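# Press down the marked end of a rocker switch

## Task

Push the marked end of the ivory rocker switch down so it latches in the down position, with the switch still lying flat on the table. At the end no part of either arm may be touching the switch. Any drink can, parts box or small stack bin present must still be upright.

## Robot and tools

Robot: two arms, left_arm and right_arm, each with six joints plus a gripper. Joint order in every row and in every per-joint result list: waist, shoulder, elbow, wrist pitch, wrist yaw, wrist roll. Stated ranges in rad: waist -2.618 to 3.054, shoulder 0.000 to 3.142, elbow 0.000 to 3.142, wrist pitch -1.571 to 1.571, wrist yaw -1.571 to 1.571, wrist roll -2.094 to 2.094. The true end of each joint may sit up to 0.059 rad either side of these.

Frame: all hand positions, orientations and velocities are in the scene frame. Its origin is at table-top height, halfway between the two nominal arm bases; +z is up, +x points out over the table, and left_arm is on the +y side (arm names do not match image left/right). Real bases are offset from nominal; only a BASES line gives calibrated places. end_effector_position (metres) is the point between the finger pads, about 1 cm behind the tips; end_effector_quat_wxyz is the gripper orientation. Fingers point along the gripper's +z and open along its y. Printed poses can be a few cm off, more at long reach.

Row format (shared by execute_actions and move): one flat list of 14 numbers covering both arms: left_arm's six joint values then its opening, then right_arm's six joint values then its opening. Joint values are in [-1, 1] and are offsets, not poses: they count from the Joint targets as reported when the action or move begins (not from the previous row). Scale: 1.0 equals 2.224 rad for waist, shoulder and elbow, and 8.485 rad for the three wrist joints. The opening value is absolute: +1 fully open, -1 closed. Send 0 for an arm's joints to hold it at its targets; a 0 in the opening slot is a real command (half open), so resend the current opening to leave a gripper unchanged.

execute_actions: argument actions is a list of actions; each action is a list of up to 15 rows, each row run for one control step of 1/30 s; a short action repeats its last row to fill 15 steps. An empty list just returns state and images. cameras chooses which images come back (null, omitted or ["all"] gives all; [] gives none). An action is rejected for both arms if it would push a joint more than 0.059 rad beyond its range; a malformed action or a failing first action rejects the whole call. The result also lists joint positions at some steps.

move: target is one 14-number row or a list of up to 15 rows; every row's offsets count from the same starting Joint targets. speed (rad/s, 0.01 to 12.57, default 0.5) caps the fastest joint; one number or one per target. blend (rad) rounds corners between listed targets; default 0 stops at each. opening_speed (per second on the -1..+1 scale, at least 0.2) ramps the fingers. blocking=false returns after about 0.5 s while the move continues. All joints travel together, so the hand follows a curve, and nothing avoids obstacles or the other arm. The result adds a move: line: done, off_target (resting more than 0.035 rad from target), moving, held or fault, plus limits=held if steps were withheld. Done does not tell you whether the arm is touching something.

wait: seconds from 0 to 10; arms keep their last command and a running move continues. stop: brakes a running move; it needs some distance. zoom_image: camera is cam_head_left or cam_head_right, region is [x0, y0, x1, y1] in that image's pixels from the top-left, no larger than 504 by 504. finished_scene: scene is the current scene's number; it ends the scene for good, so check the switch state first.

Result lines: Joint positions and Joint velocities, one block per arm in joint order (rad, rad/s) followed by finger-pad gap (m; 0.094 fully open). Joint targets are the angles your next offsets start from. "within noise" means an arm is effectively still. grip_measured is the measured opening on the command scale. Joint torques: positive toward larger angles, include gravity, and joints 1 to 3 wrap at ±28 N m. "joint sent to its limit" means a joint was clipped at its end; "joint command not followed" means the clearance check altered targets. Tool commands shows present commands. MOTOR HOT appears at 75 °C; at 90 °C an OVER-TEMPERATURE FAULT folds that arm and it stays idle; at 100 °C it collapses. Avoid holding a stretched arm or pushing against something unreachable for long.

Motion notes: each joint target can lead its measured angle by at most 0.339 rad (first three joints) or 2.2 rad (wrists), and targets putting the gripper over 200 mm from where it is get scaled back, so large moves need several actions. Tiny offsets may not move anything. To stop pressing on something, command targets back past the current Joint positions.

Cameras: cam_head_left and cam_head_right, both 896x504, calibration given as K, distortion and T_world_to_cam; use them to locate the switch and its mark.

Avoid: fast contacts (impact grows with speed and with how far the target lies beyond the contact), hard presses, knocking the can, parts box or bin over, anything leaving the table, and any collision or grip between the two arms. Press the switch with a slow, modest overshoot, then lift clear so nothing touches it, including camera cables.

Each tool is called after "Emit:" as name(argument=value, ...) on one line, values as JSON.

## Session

Emit:
execute_actions(actions=[])

Scene clock: 0.00 s.
left_arm: end_effector_position=(+0.4364, +0.2538, +0.1116) grip_measured=+1.000 end_effector_quat_wxyz=(+0.579, +0.028, +0.810, -0.084) | right_arm: end_effector_position=(+0.3944, -0.2769, +0.0830) grip_measured=+1.000 end_effector_quat_wxyz=(+0.563, +0.034, +0.826, +0.021)
Joint positions: left_arm=[0.065 1.514 0.411 0.774 0.215 -0.036 0.094] | right_arm=[-0.117 1.567 0.353 0.835 -0.132 0.026 0.094]
Joint velocities: within noise
Joint torques (N m): no reading
Heat: left arm: 24 °C; right arm: 28 °C.
Joint targets: left_arm=[0.065 1.504 0.421 0.784 0.216 -0.036] | right_arm=[-0.117 1.560 0.360 0.835 -0.133 0.026]
Tool commands: left_gripper/opening=+1.0 right_gripper/opening=+1.0

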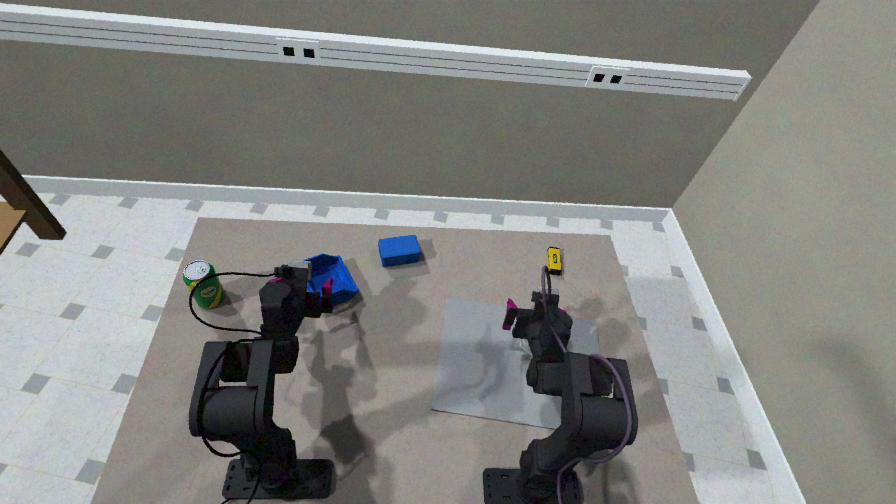

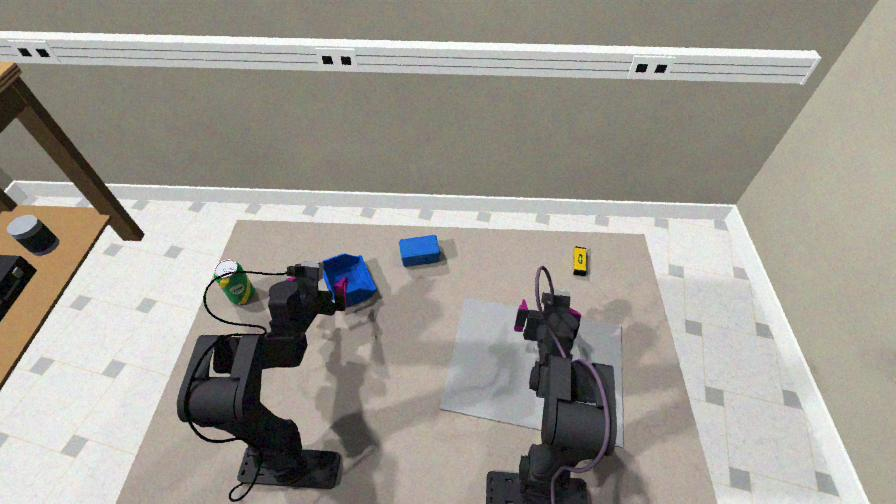

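Emit:
move(target=[0, 0, 0, 0, 0, 0, 1, -0.2262, -0.2068, 0.1529, -0.1102, -0.0197, -0.0031, -1], speed=1.2, opening_speed=1.5)

Emit:
zoom_image(camera="cam_head_left", region=[440, 300, 580, 440])

Emit:
zoom_image(camera="cam_head_right", region=[450, 300, 590, 440])

Scene clock: 3.97 s.
left_arm: end_effector_position=(+0.4364, +0.2538, +0.1116) grip_measured=+1.000 end_effector_quat_wxyz=(+0.579, +0.028, +0.810, -0.084) | right_arm: end_effector_position=(+0.3202, -0.4181, +0.1781) grip_measured=-0.996 end_effector_quat_wxyz=(+0.500, +0.211, +0.839, -0.036)
Joint positions: left_arm=[0.065 1.514 0.411 0.774 0.215 -0.036 0.094] | right_arm=[-0.616 1.114 0.666 -0.097 -0.283 0.007 0]
Joint velocities: within noise
Joint torques (N m): left_arm=[-0.08 -5.38 7.25 2.22 0.08 -0.04] | right_arm=[-0.39 -3.43 10.76 1.91 -0.31 -0.1]
Heat: left arm: 25 °C; right arm: 29 °C.
Joint targets: left_arm=[0.065 1.504 0.421 0.784 0.216 -0.036] | right_arm=[-0.620 1.100 0.700 -0.100 -0.300 0.000]
move: done

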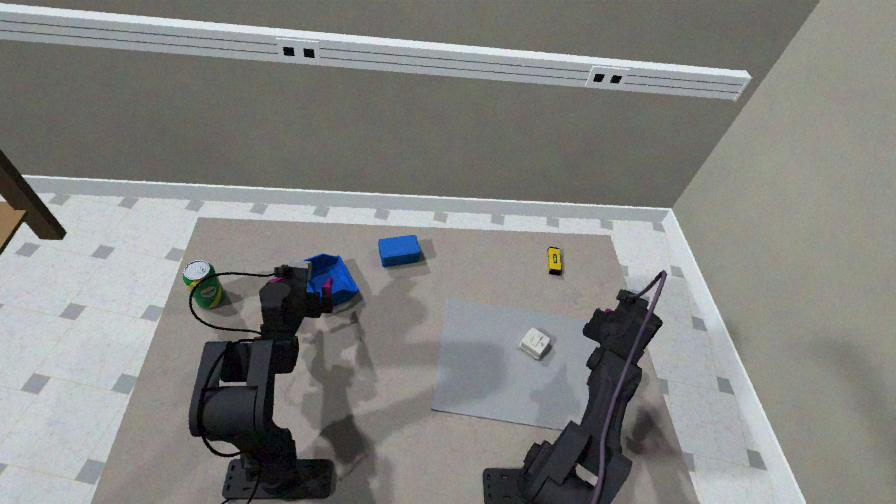

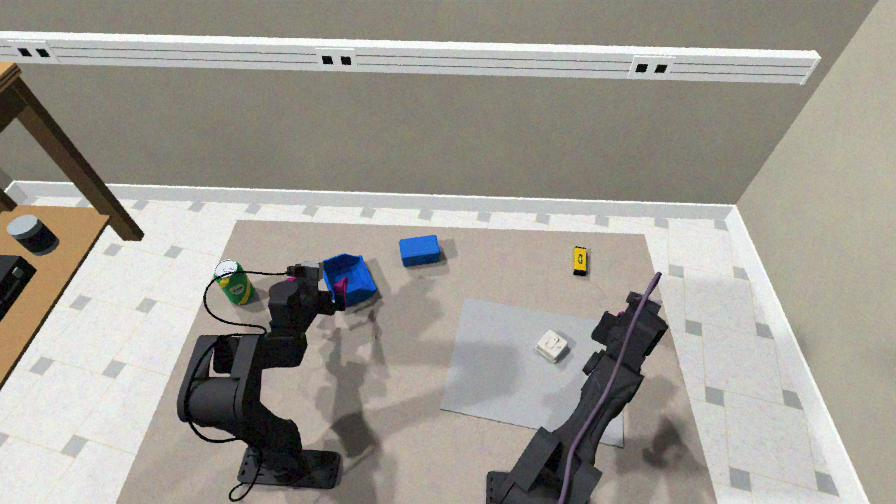

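Scaled by 3.600 from the camera's 896x504 image, which has a finer 1280x720 frame.

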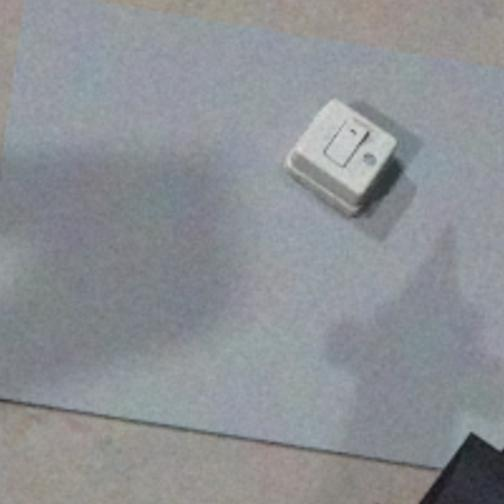

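Scaled by 3.600 from the camera's 896x504 image, which has a finer 1280x720 frame.

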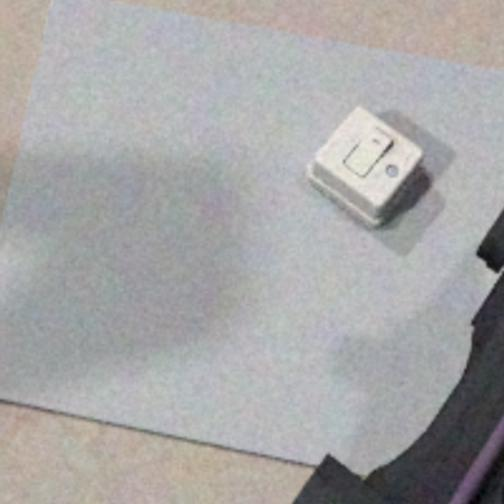

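Emit:
zoom_image(camera="cam_head_left", region=[510, 318, 560, 368])

Emit:
zoom_image(camera="cam_head_right", region=[527, 322, 577, 372])

Scaled by 10.080 from the camera's 896x504 image, which has a finer 1280x720 frame.

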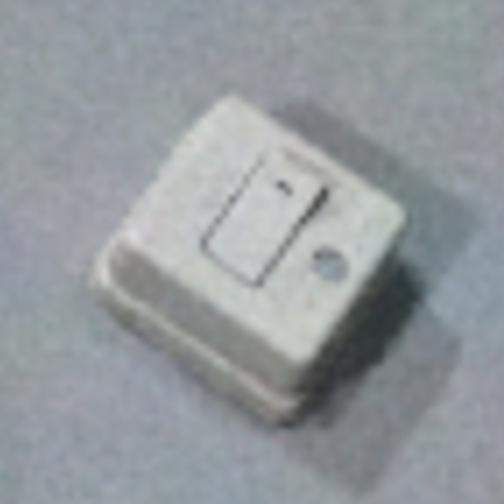

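Scaled by 10.080 from the camera's 896x504 image, which has a finer 1280x720 frame.

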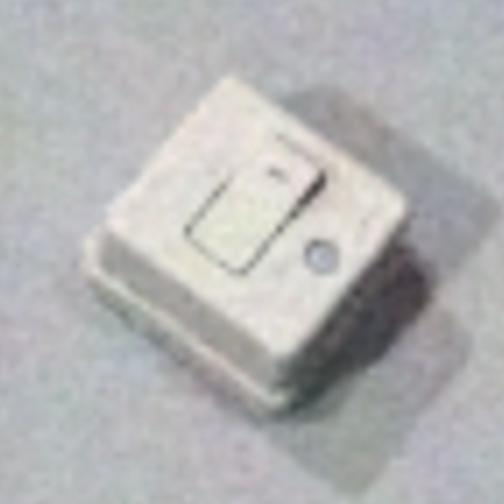

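Emit:
move(target=[0, 0, 0, 0, 0, 0, 1, 0.0882, 0.3291, 0.2773, -0.1111, -0.0236, 0, -1], speed=1.0)

Emit:
zoom_image(camera="cam_head_left", region=[500, 303, 570, 373])

Emit:
zoom_image(camera="cam_head_right", region=[517, 307, 587, 377])

Scene clock: 10.10 s.
left_arm: end_effector_position=(+0.4364, +0.2538, +0.1116) grip_measured=+1.000 end_effector_quat_wxyz=(+0.579, +0.028, +0.810, -0.084) | right_arm: end_effector_position=(+0.3336, -0.3126, +0.0721) grip_measured=-0.997 end_effector_quat_wxyz=(+0.053, +0.222, +0.946, +0.231)
Joint positions: left_arm=[0.065 1.514 0.411 0.774 0.215 -0.036 0.094] | right_arm=[-0.425 1.818 1.279 -1.032 -0.478 0.007 0]
Joint velocities: within noise
Joint torques (N m): left_arm=[0.03 -5.26 7.27 2.23 0.06 -0.03] | right_arm=[0.13 -6.05 9.47 0.25 -0.53 -0.09]
Heat: left arm: 26 °C; right arm: 30 °C.
Joint targets: left_arm=[0.065 1.504 0.421 0.784 0.216 -0.036] | right_arm=[-0.424 1.832 1.317 -1.042 -0.500 -0.001]
move: off_target (right_arm); right_arm: the elbow is farthest, 0.037 rad from its target

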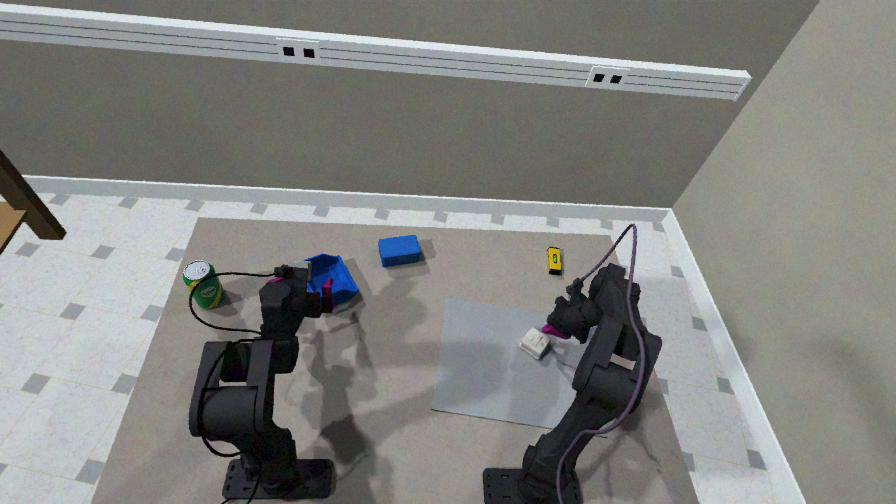

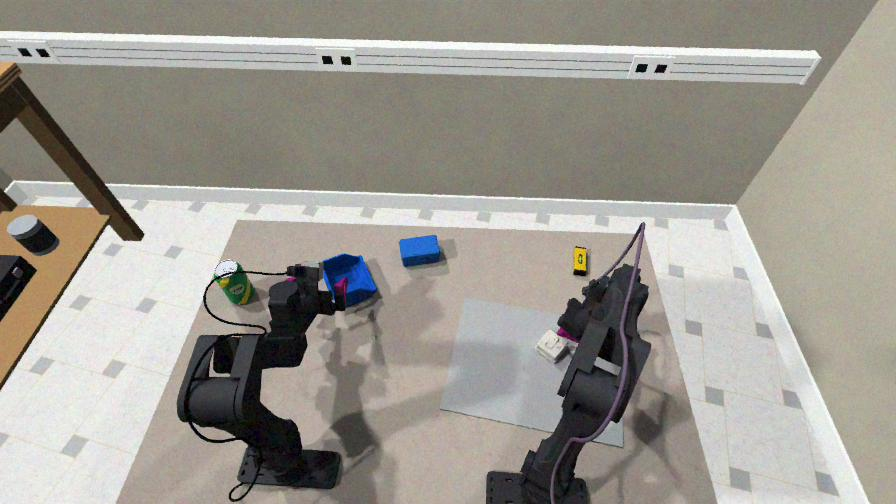

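Scaled by 7.200 from the camera's 896x504 image, which has a finer 1280x720 frame.

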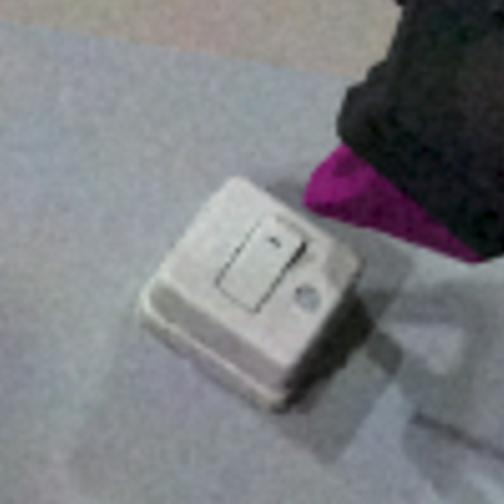

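Scaled by 7.200 from the camera's 896x504 image, which has a finer 1280x720 frame.

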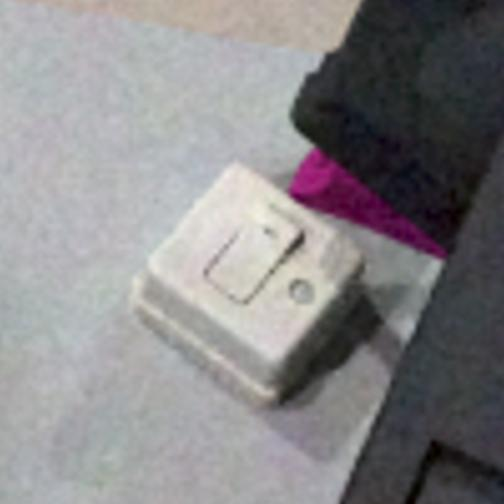

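Emit:
move(target=[[0, 0, 0, 0, 0, 0, 1, 0.0036, 0.0145, -0.0501, 0.01365, 0, 0, -1], [0, 0, 0, 0, 0, 0, 1, 0.0036, 0.0281, -0.071, 0.0227, 0, 0, -1], [0, 0, 0, 0, 0, 0, 1, 0.0036, -0.0099, -0.0076, 0, 0, 0, -1], [0, 0, 0, 0, 0, 0, 1, -0.085, -0.0818, -0.0076, 0, 0, 0, -1]], speed=[0.35, 0.12, 0.45, 0.7], blend=[0.02, 0, 0.05, 0])

Emit:
zoom_image(camera="cam_head_left", region=[510, 318, 560, 368])

Emit:
zoom_image(camera="cam_head_right", region=[527, 322, 577, 372])

Scene clock: 17.63 s.
left_arm: end_effector_position=(+0.4364, +0.2538, +0.1116) grip_measured=+1.000 end_effector_quat_wxyz=(+0.579, +0.028, +0.810, -0.084) | right_arm: end_effector_position=(+0.3173, -0.3735, +0.1181) grip_measured=-0.997 end_effector_quat_wxyz=(+0.144, +0.294, +0.922, +0.209)
Joint positions: left_arm=[0.065 1.514 0.411 0.774 0.215 -0.036 0.094] | right_arm=[-0.618 1.667 1.274 -1.032 -0.493 0.007 0]
Joint velocities: within noise
Joint torques (N m): left_arm=[-0.08 -5.33 7.34 2.24 0.1 -0.02] | right_arm=[0.42 -7.36 8.91 0.51 -0.39 -0.1]
Heat: left arm: 28 °C; right arm: 31 °C.
Joint targets: left_arm=[0.065 1.504 0.421 0.784 0.216 -0.036] | right_arm=[-0.613 1.650 1.300 -1.043 -0.500 -0.001]
move: done

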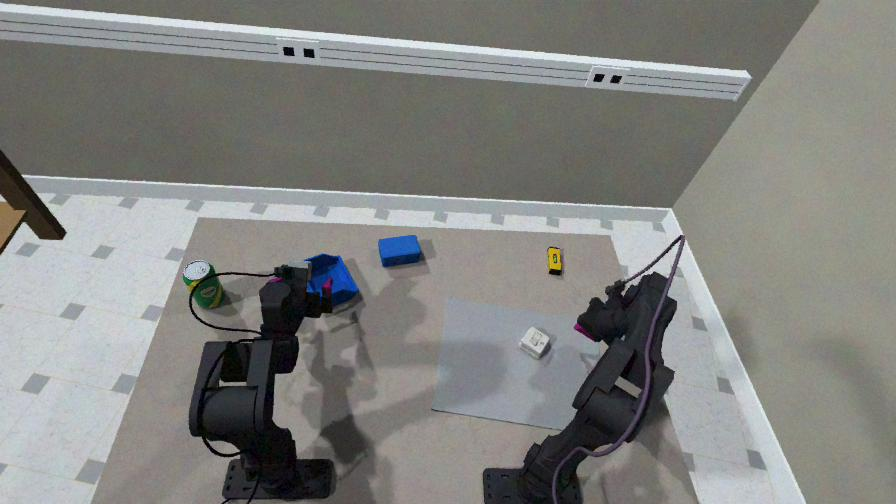

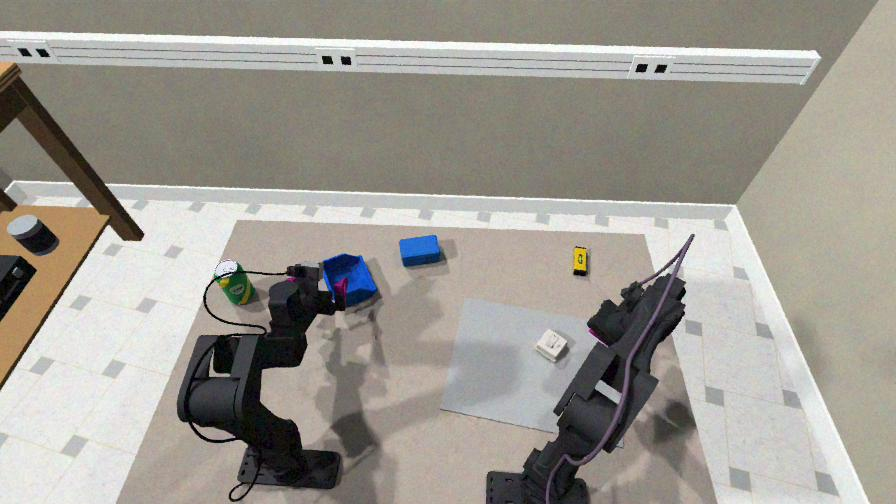

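Scaled by 10.080 from the camera's 896x504 image, which has a finer 1280x720 frame.

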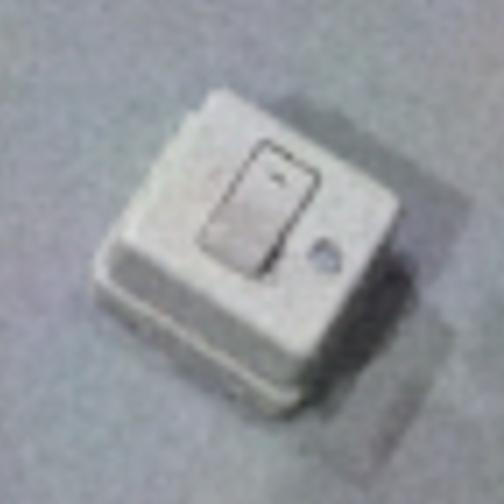

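Scaled by 10.080 from the camera's 896x504 image, which has a finer 1280x720 frame.

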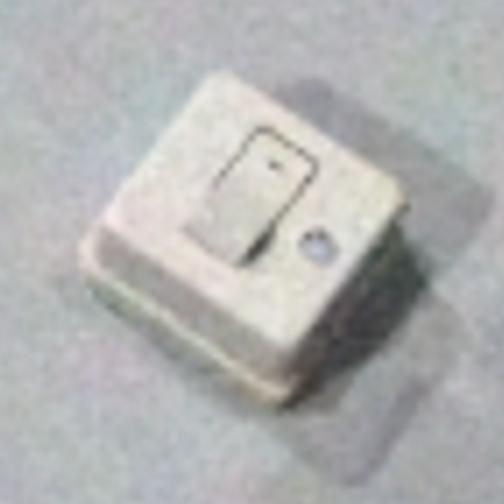

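Emit:
finished_scene(scene=2)

The scene is finished: the task was done.


## Next scene

The same job, from a new start.

Emit:
execute_actions(actions=[])

Scene clock: 0.00 s.
left_arm: end_effector_position=(+0.4252, +0.2846, +0.1121) grip_measured=+1.000 end_effector_quat_wxyz=(+0.604, -0.041, +0.796, +0.012) | right_arm: end_effector_position=(+0.4148, -0.2792, +0.1161) grip_measured=+1.000 end_effector_quat_wxyz=(+0.622, +0.064, +0.779, -0.053)
Joint positions: left_arm=[0.015 1.501 0.327 0.9 -0.072 -0.052 0.094] | right_arm=[-0.001 1.617 0.385 1.006 0.133 0.026 0.094]
Joint velocities: within noise
Joint torques (N m): no reading
Heat: left arm: 24 °C; right arm: 27 °C.
Joint targets: left_arm=[0.015 1.492 0.336 0.909 -0.072 -0.052] | right_arm=[-0.001 1.609 0.393 1.009 0.134 0.026]
Tool commands: left_gripper/opening=+1.0 right_gripper/opening=+1.0

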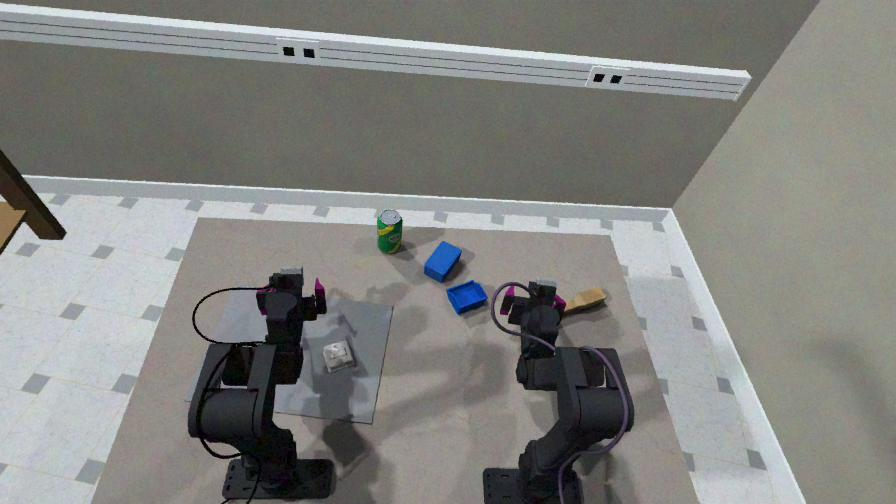

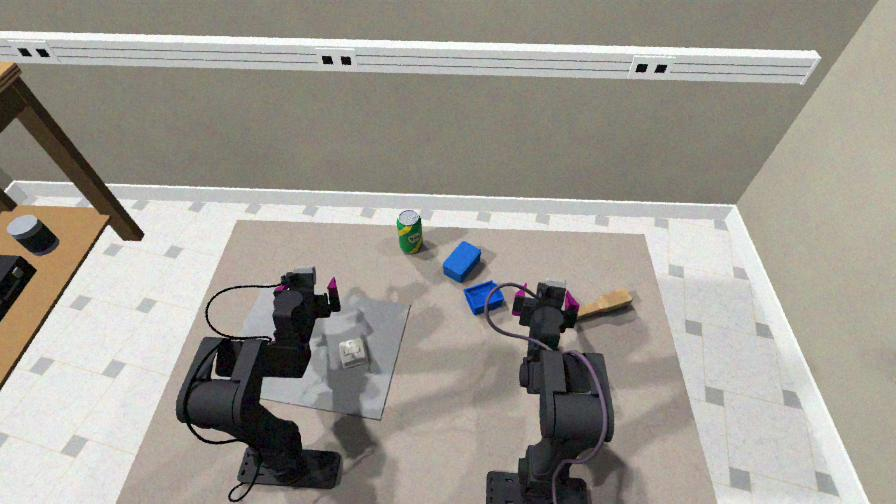

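The switch is visible in both views.

Emit:
zoom_image(camera="cam_head_left", region=[314, 331, 364, 381])

Emit:
zoom_image(camera="cam_head_right", region=[328, 328, 378, 378])

Scaled by 10.080 from the camera's 896x504 image, which has a finer 1280x720 frame.

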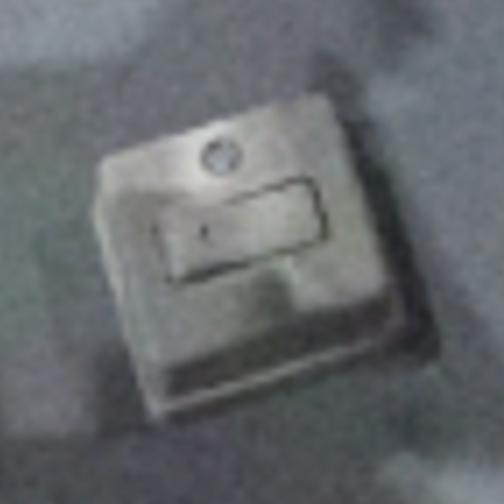

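Scaled by 10.080 from the camera's 896x504 image, which has a finer 1280x720 frame.

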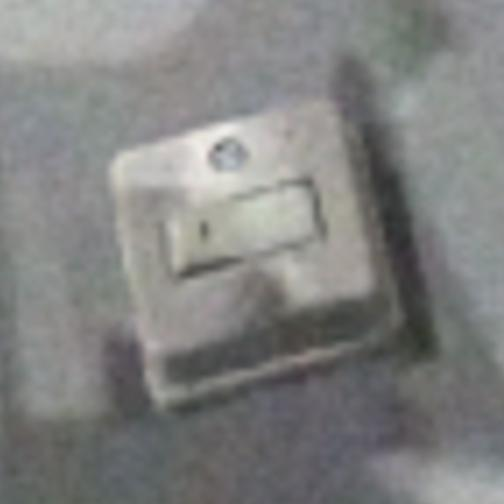

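Emit:
move(target=[[0.0067, -0.1538, 0.1637, -0.1189, 0.0379, 0.0061, -1, 0, 0, 0, 0, 0, 0, 1], [0.0156, 0.0317, 0.3032, -0.2268, 0.0674, 0.0061, -1, 0, 0, 0, 0, 0, 0, 1]], speed=1.2, blend=[0.2, 0], opening_speed=1.5)

Emit:
zoom_image(camera="cam_head_left", region=[304, 321, 374, 391])

Emit:
zoom_image(camera="cam_head_right", region=[318, 318, 388, 388])

Scene clock: 8.17 s.
left_arm: end_effector_position=(+0.2893, +0.1970, +0.0730) grip_measured=-0.995 end_effector_quat_wxyz=(-0.001, -0.020, +0.971, -0.237) | right_arm: end_effector_position=(+0.4145, -0.2793, +0.1151) grip_measured=+1.000 end_effector_quat_wxyz=(+0.620, +0.064, +0.780, -0.054)
Joint positions: left_arm=[0.043 1.552 0.984 -1.007 0.48 -0.015 0] | right_arm=[-0.001 1.617 0.385 1.002 0.134 0.026 0.094]
Joint velocities: within noise
Joint torques (N m): left_arm=[0.49 -4.29 8.94 0.43 0.53 0.14] | right_arm=[-0.01 -5.31 5.97 2.14 0.01 -0.03]
Heat: left arm: 25 °C; right arm: 29 °C.
Joint targets: left_arm=[0.049 1.563 1.010 -1.015 0.500 -0.001] | right_arm=[-0.001 1.609 0.393 1.009 0.134 0.026]
move: done

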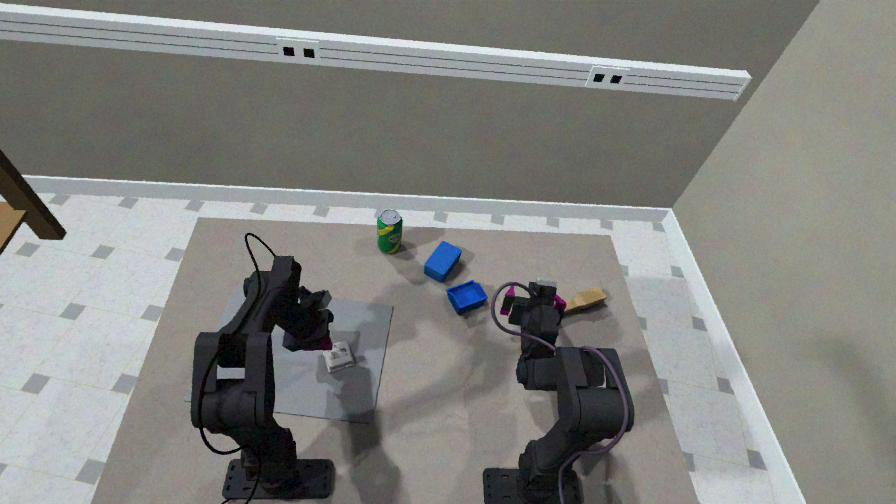

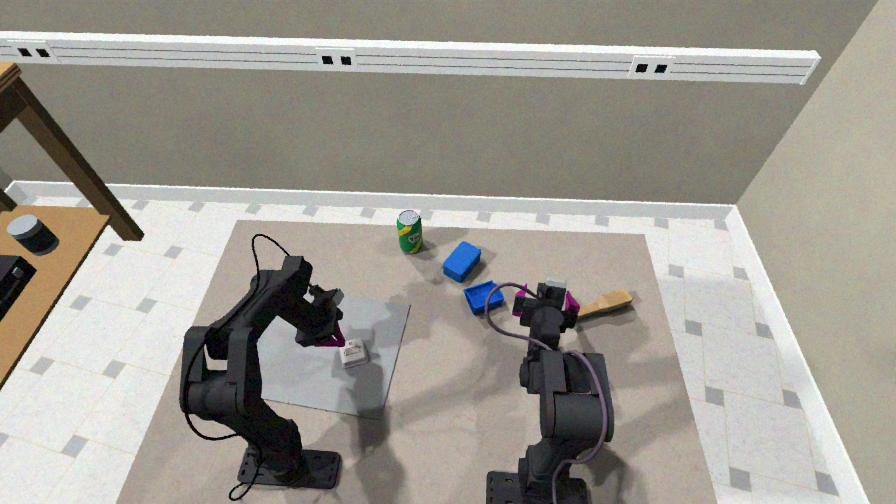

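Scaled by 7.200 from the camera's 896x504 image, which has a finer 1280x720 frame.

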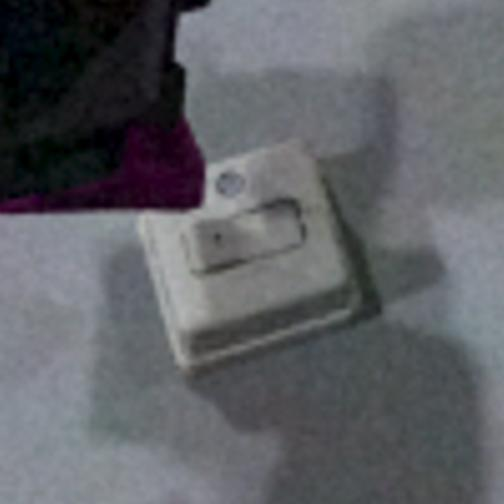

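Scaled by 7.200 from the camera's 896x504 image, which has a finer 1280x720 frame.

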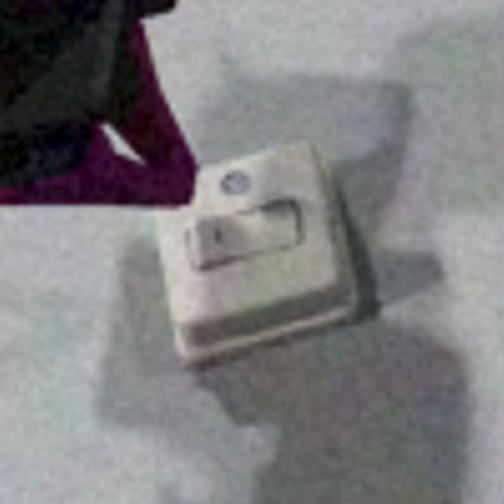

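Emit:
move(target=[[0, 0.0153, -0.0471, 0.01544, 0, 0, -1, 0, 0, 0, 0, 0, 0, 1], [0, 0.0317, -0.07, 0.02575, 0, 0, -1, 0, 0, 0, 0, 0, 0, 1], [0, -0.0103, -0.009, 0, 0, 0, -1, 0, 0, 0, 0, 0, 0, 1], [0.1, -0.0823, -0.009, 0, 0, 0, -1, 0, 0, 0, 0, 0, 0, 1]], speed=[0.35, 0.12, 0.45, 0.7], blend=[0.02, 0, 0.05, 0])

Emit:
zoom_image(camera="cam_head_left", region=[314, 331, 364, 381])

Emit:
zoom_image(camera="cam_head_right", region=[328, 328, 378, 378])

Scene clock: 14.80 s.
left_arm: end_effector_position=(+0.2998, +0.2533, +0.1055) grip_measured=-0.995 end_effector_quat_wxyz=(+0.091, -0.112, +0.961, -0.236) | right_arm: end_effector_position=(+0.4145, -0.2793, +0.1151) grip_measured=+1.000 end_effector_quat_wxyz=(+0.620, +0.064, +0.780, -0.054)
Joint positions: left_arm=[0.269 1.4 0.968 -1.008 0.496 -0.015 0] | right_arm=[-0.001 1.617 0.385 1.002 0.134 0.026 0.094]
Joint velocities: within noise
Joint torques (N m): left_arm=[0.35 -5.87 8.98 0.72 0.37 0.11] | right_arm=[-0.01 -5.33 5.97 2.15 0.02 -0.02]
Heat: left arm: 25 °C; right arm: 30 °C.
Joint targets: left_arm=[0.272 1.379 0.990 -1.015 0.500 -0.001] | right_arm=[-0.001 1.609 0.393 1.009 0.134 0.026]
move: done

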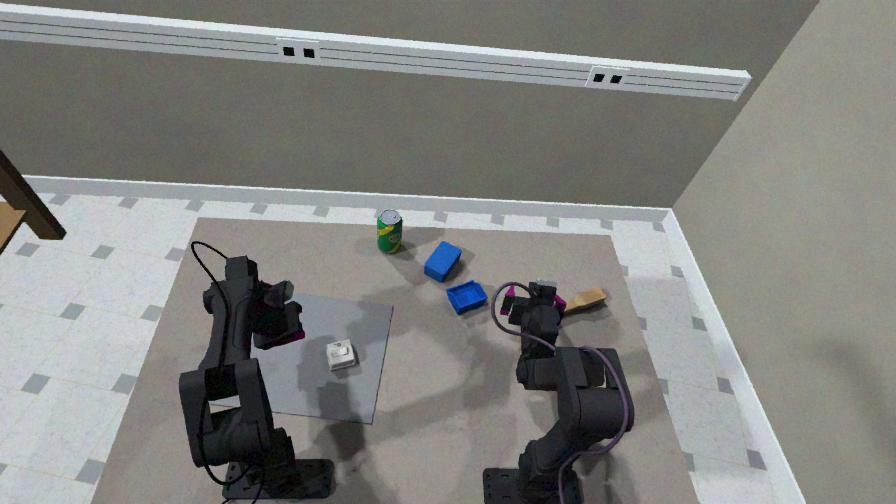

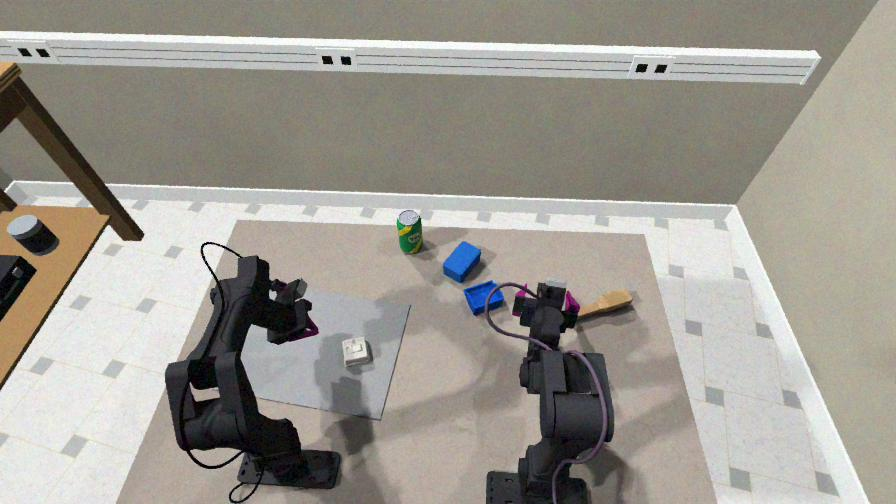

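Scaled by 10.080 from the camera's 896x504 image, which has a finer 1280x720 frame.

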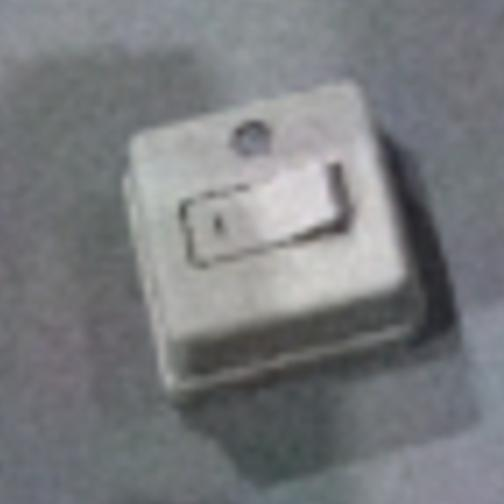

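Scaled by 10.080 from the camera's 896x504 image, which has a finer 1280x720 frame.

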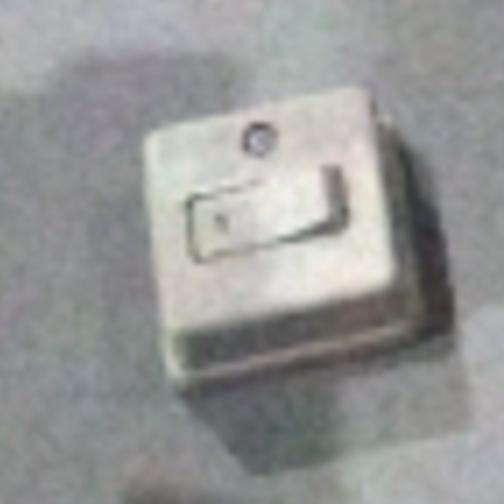

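The marked end is down, the other end is up, and the arm is clear of the switch.

Emit:
finished_scene(scene=3)

The scene is finished: the task was done.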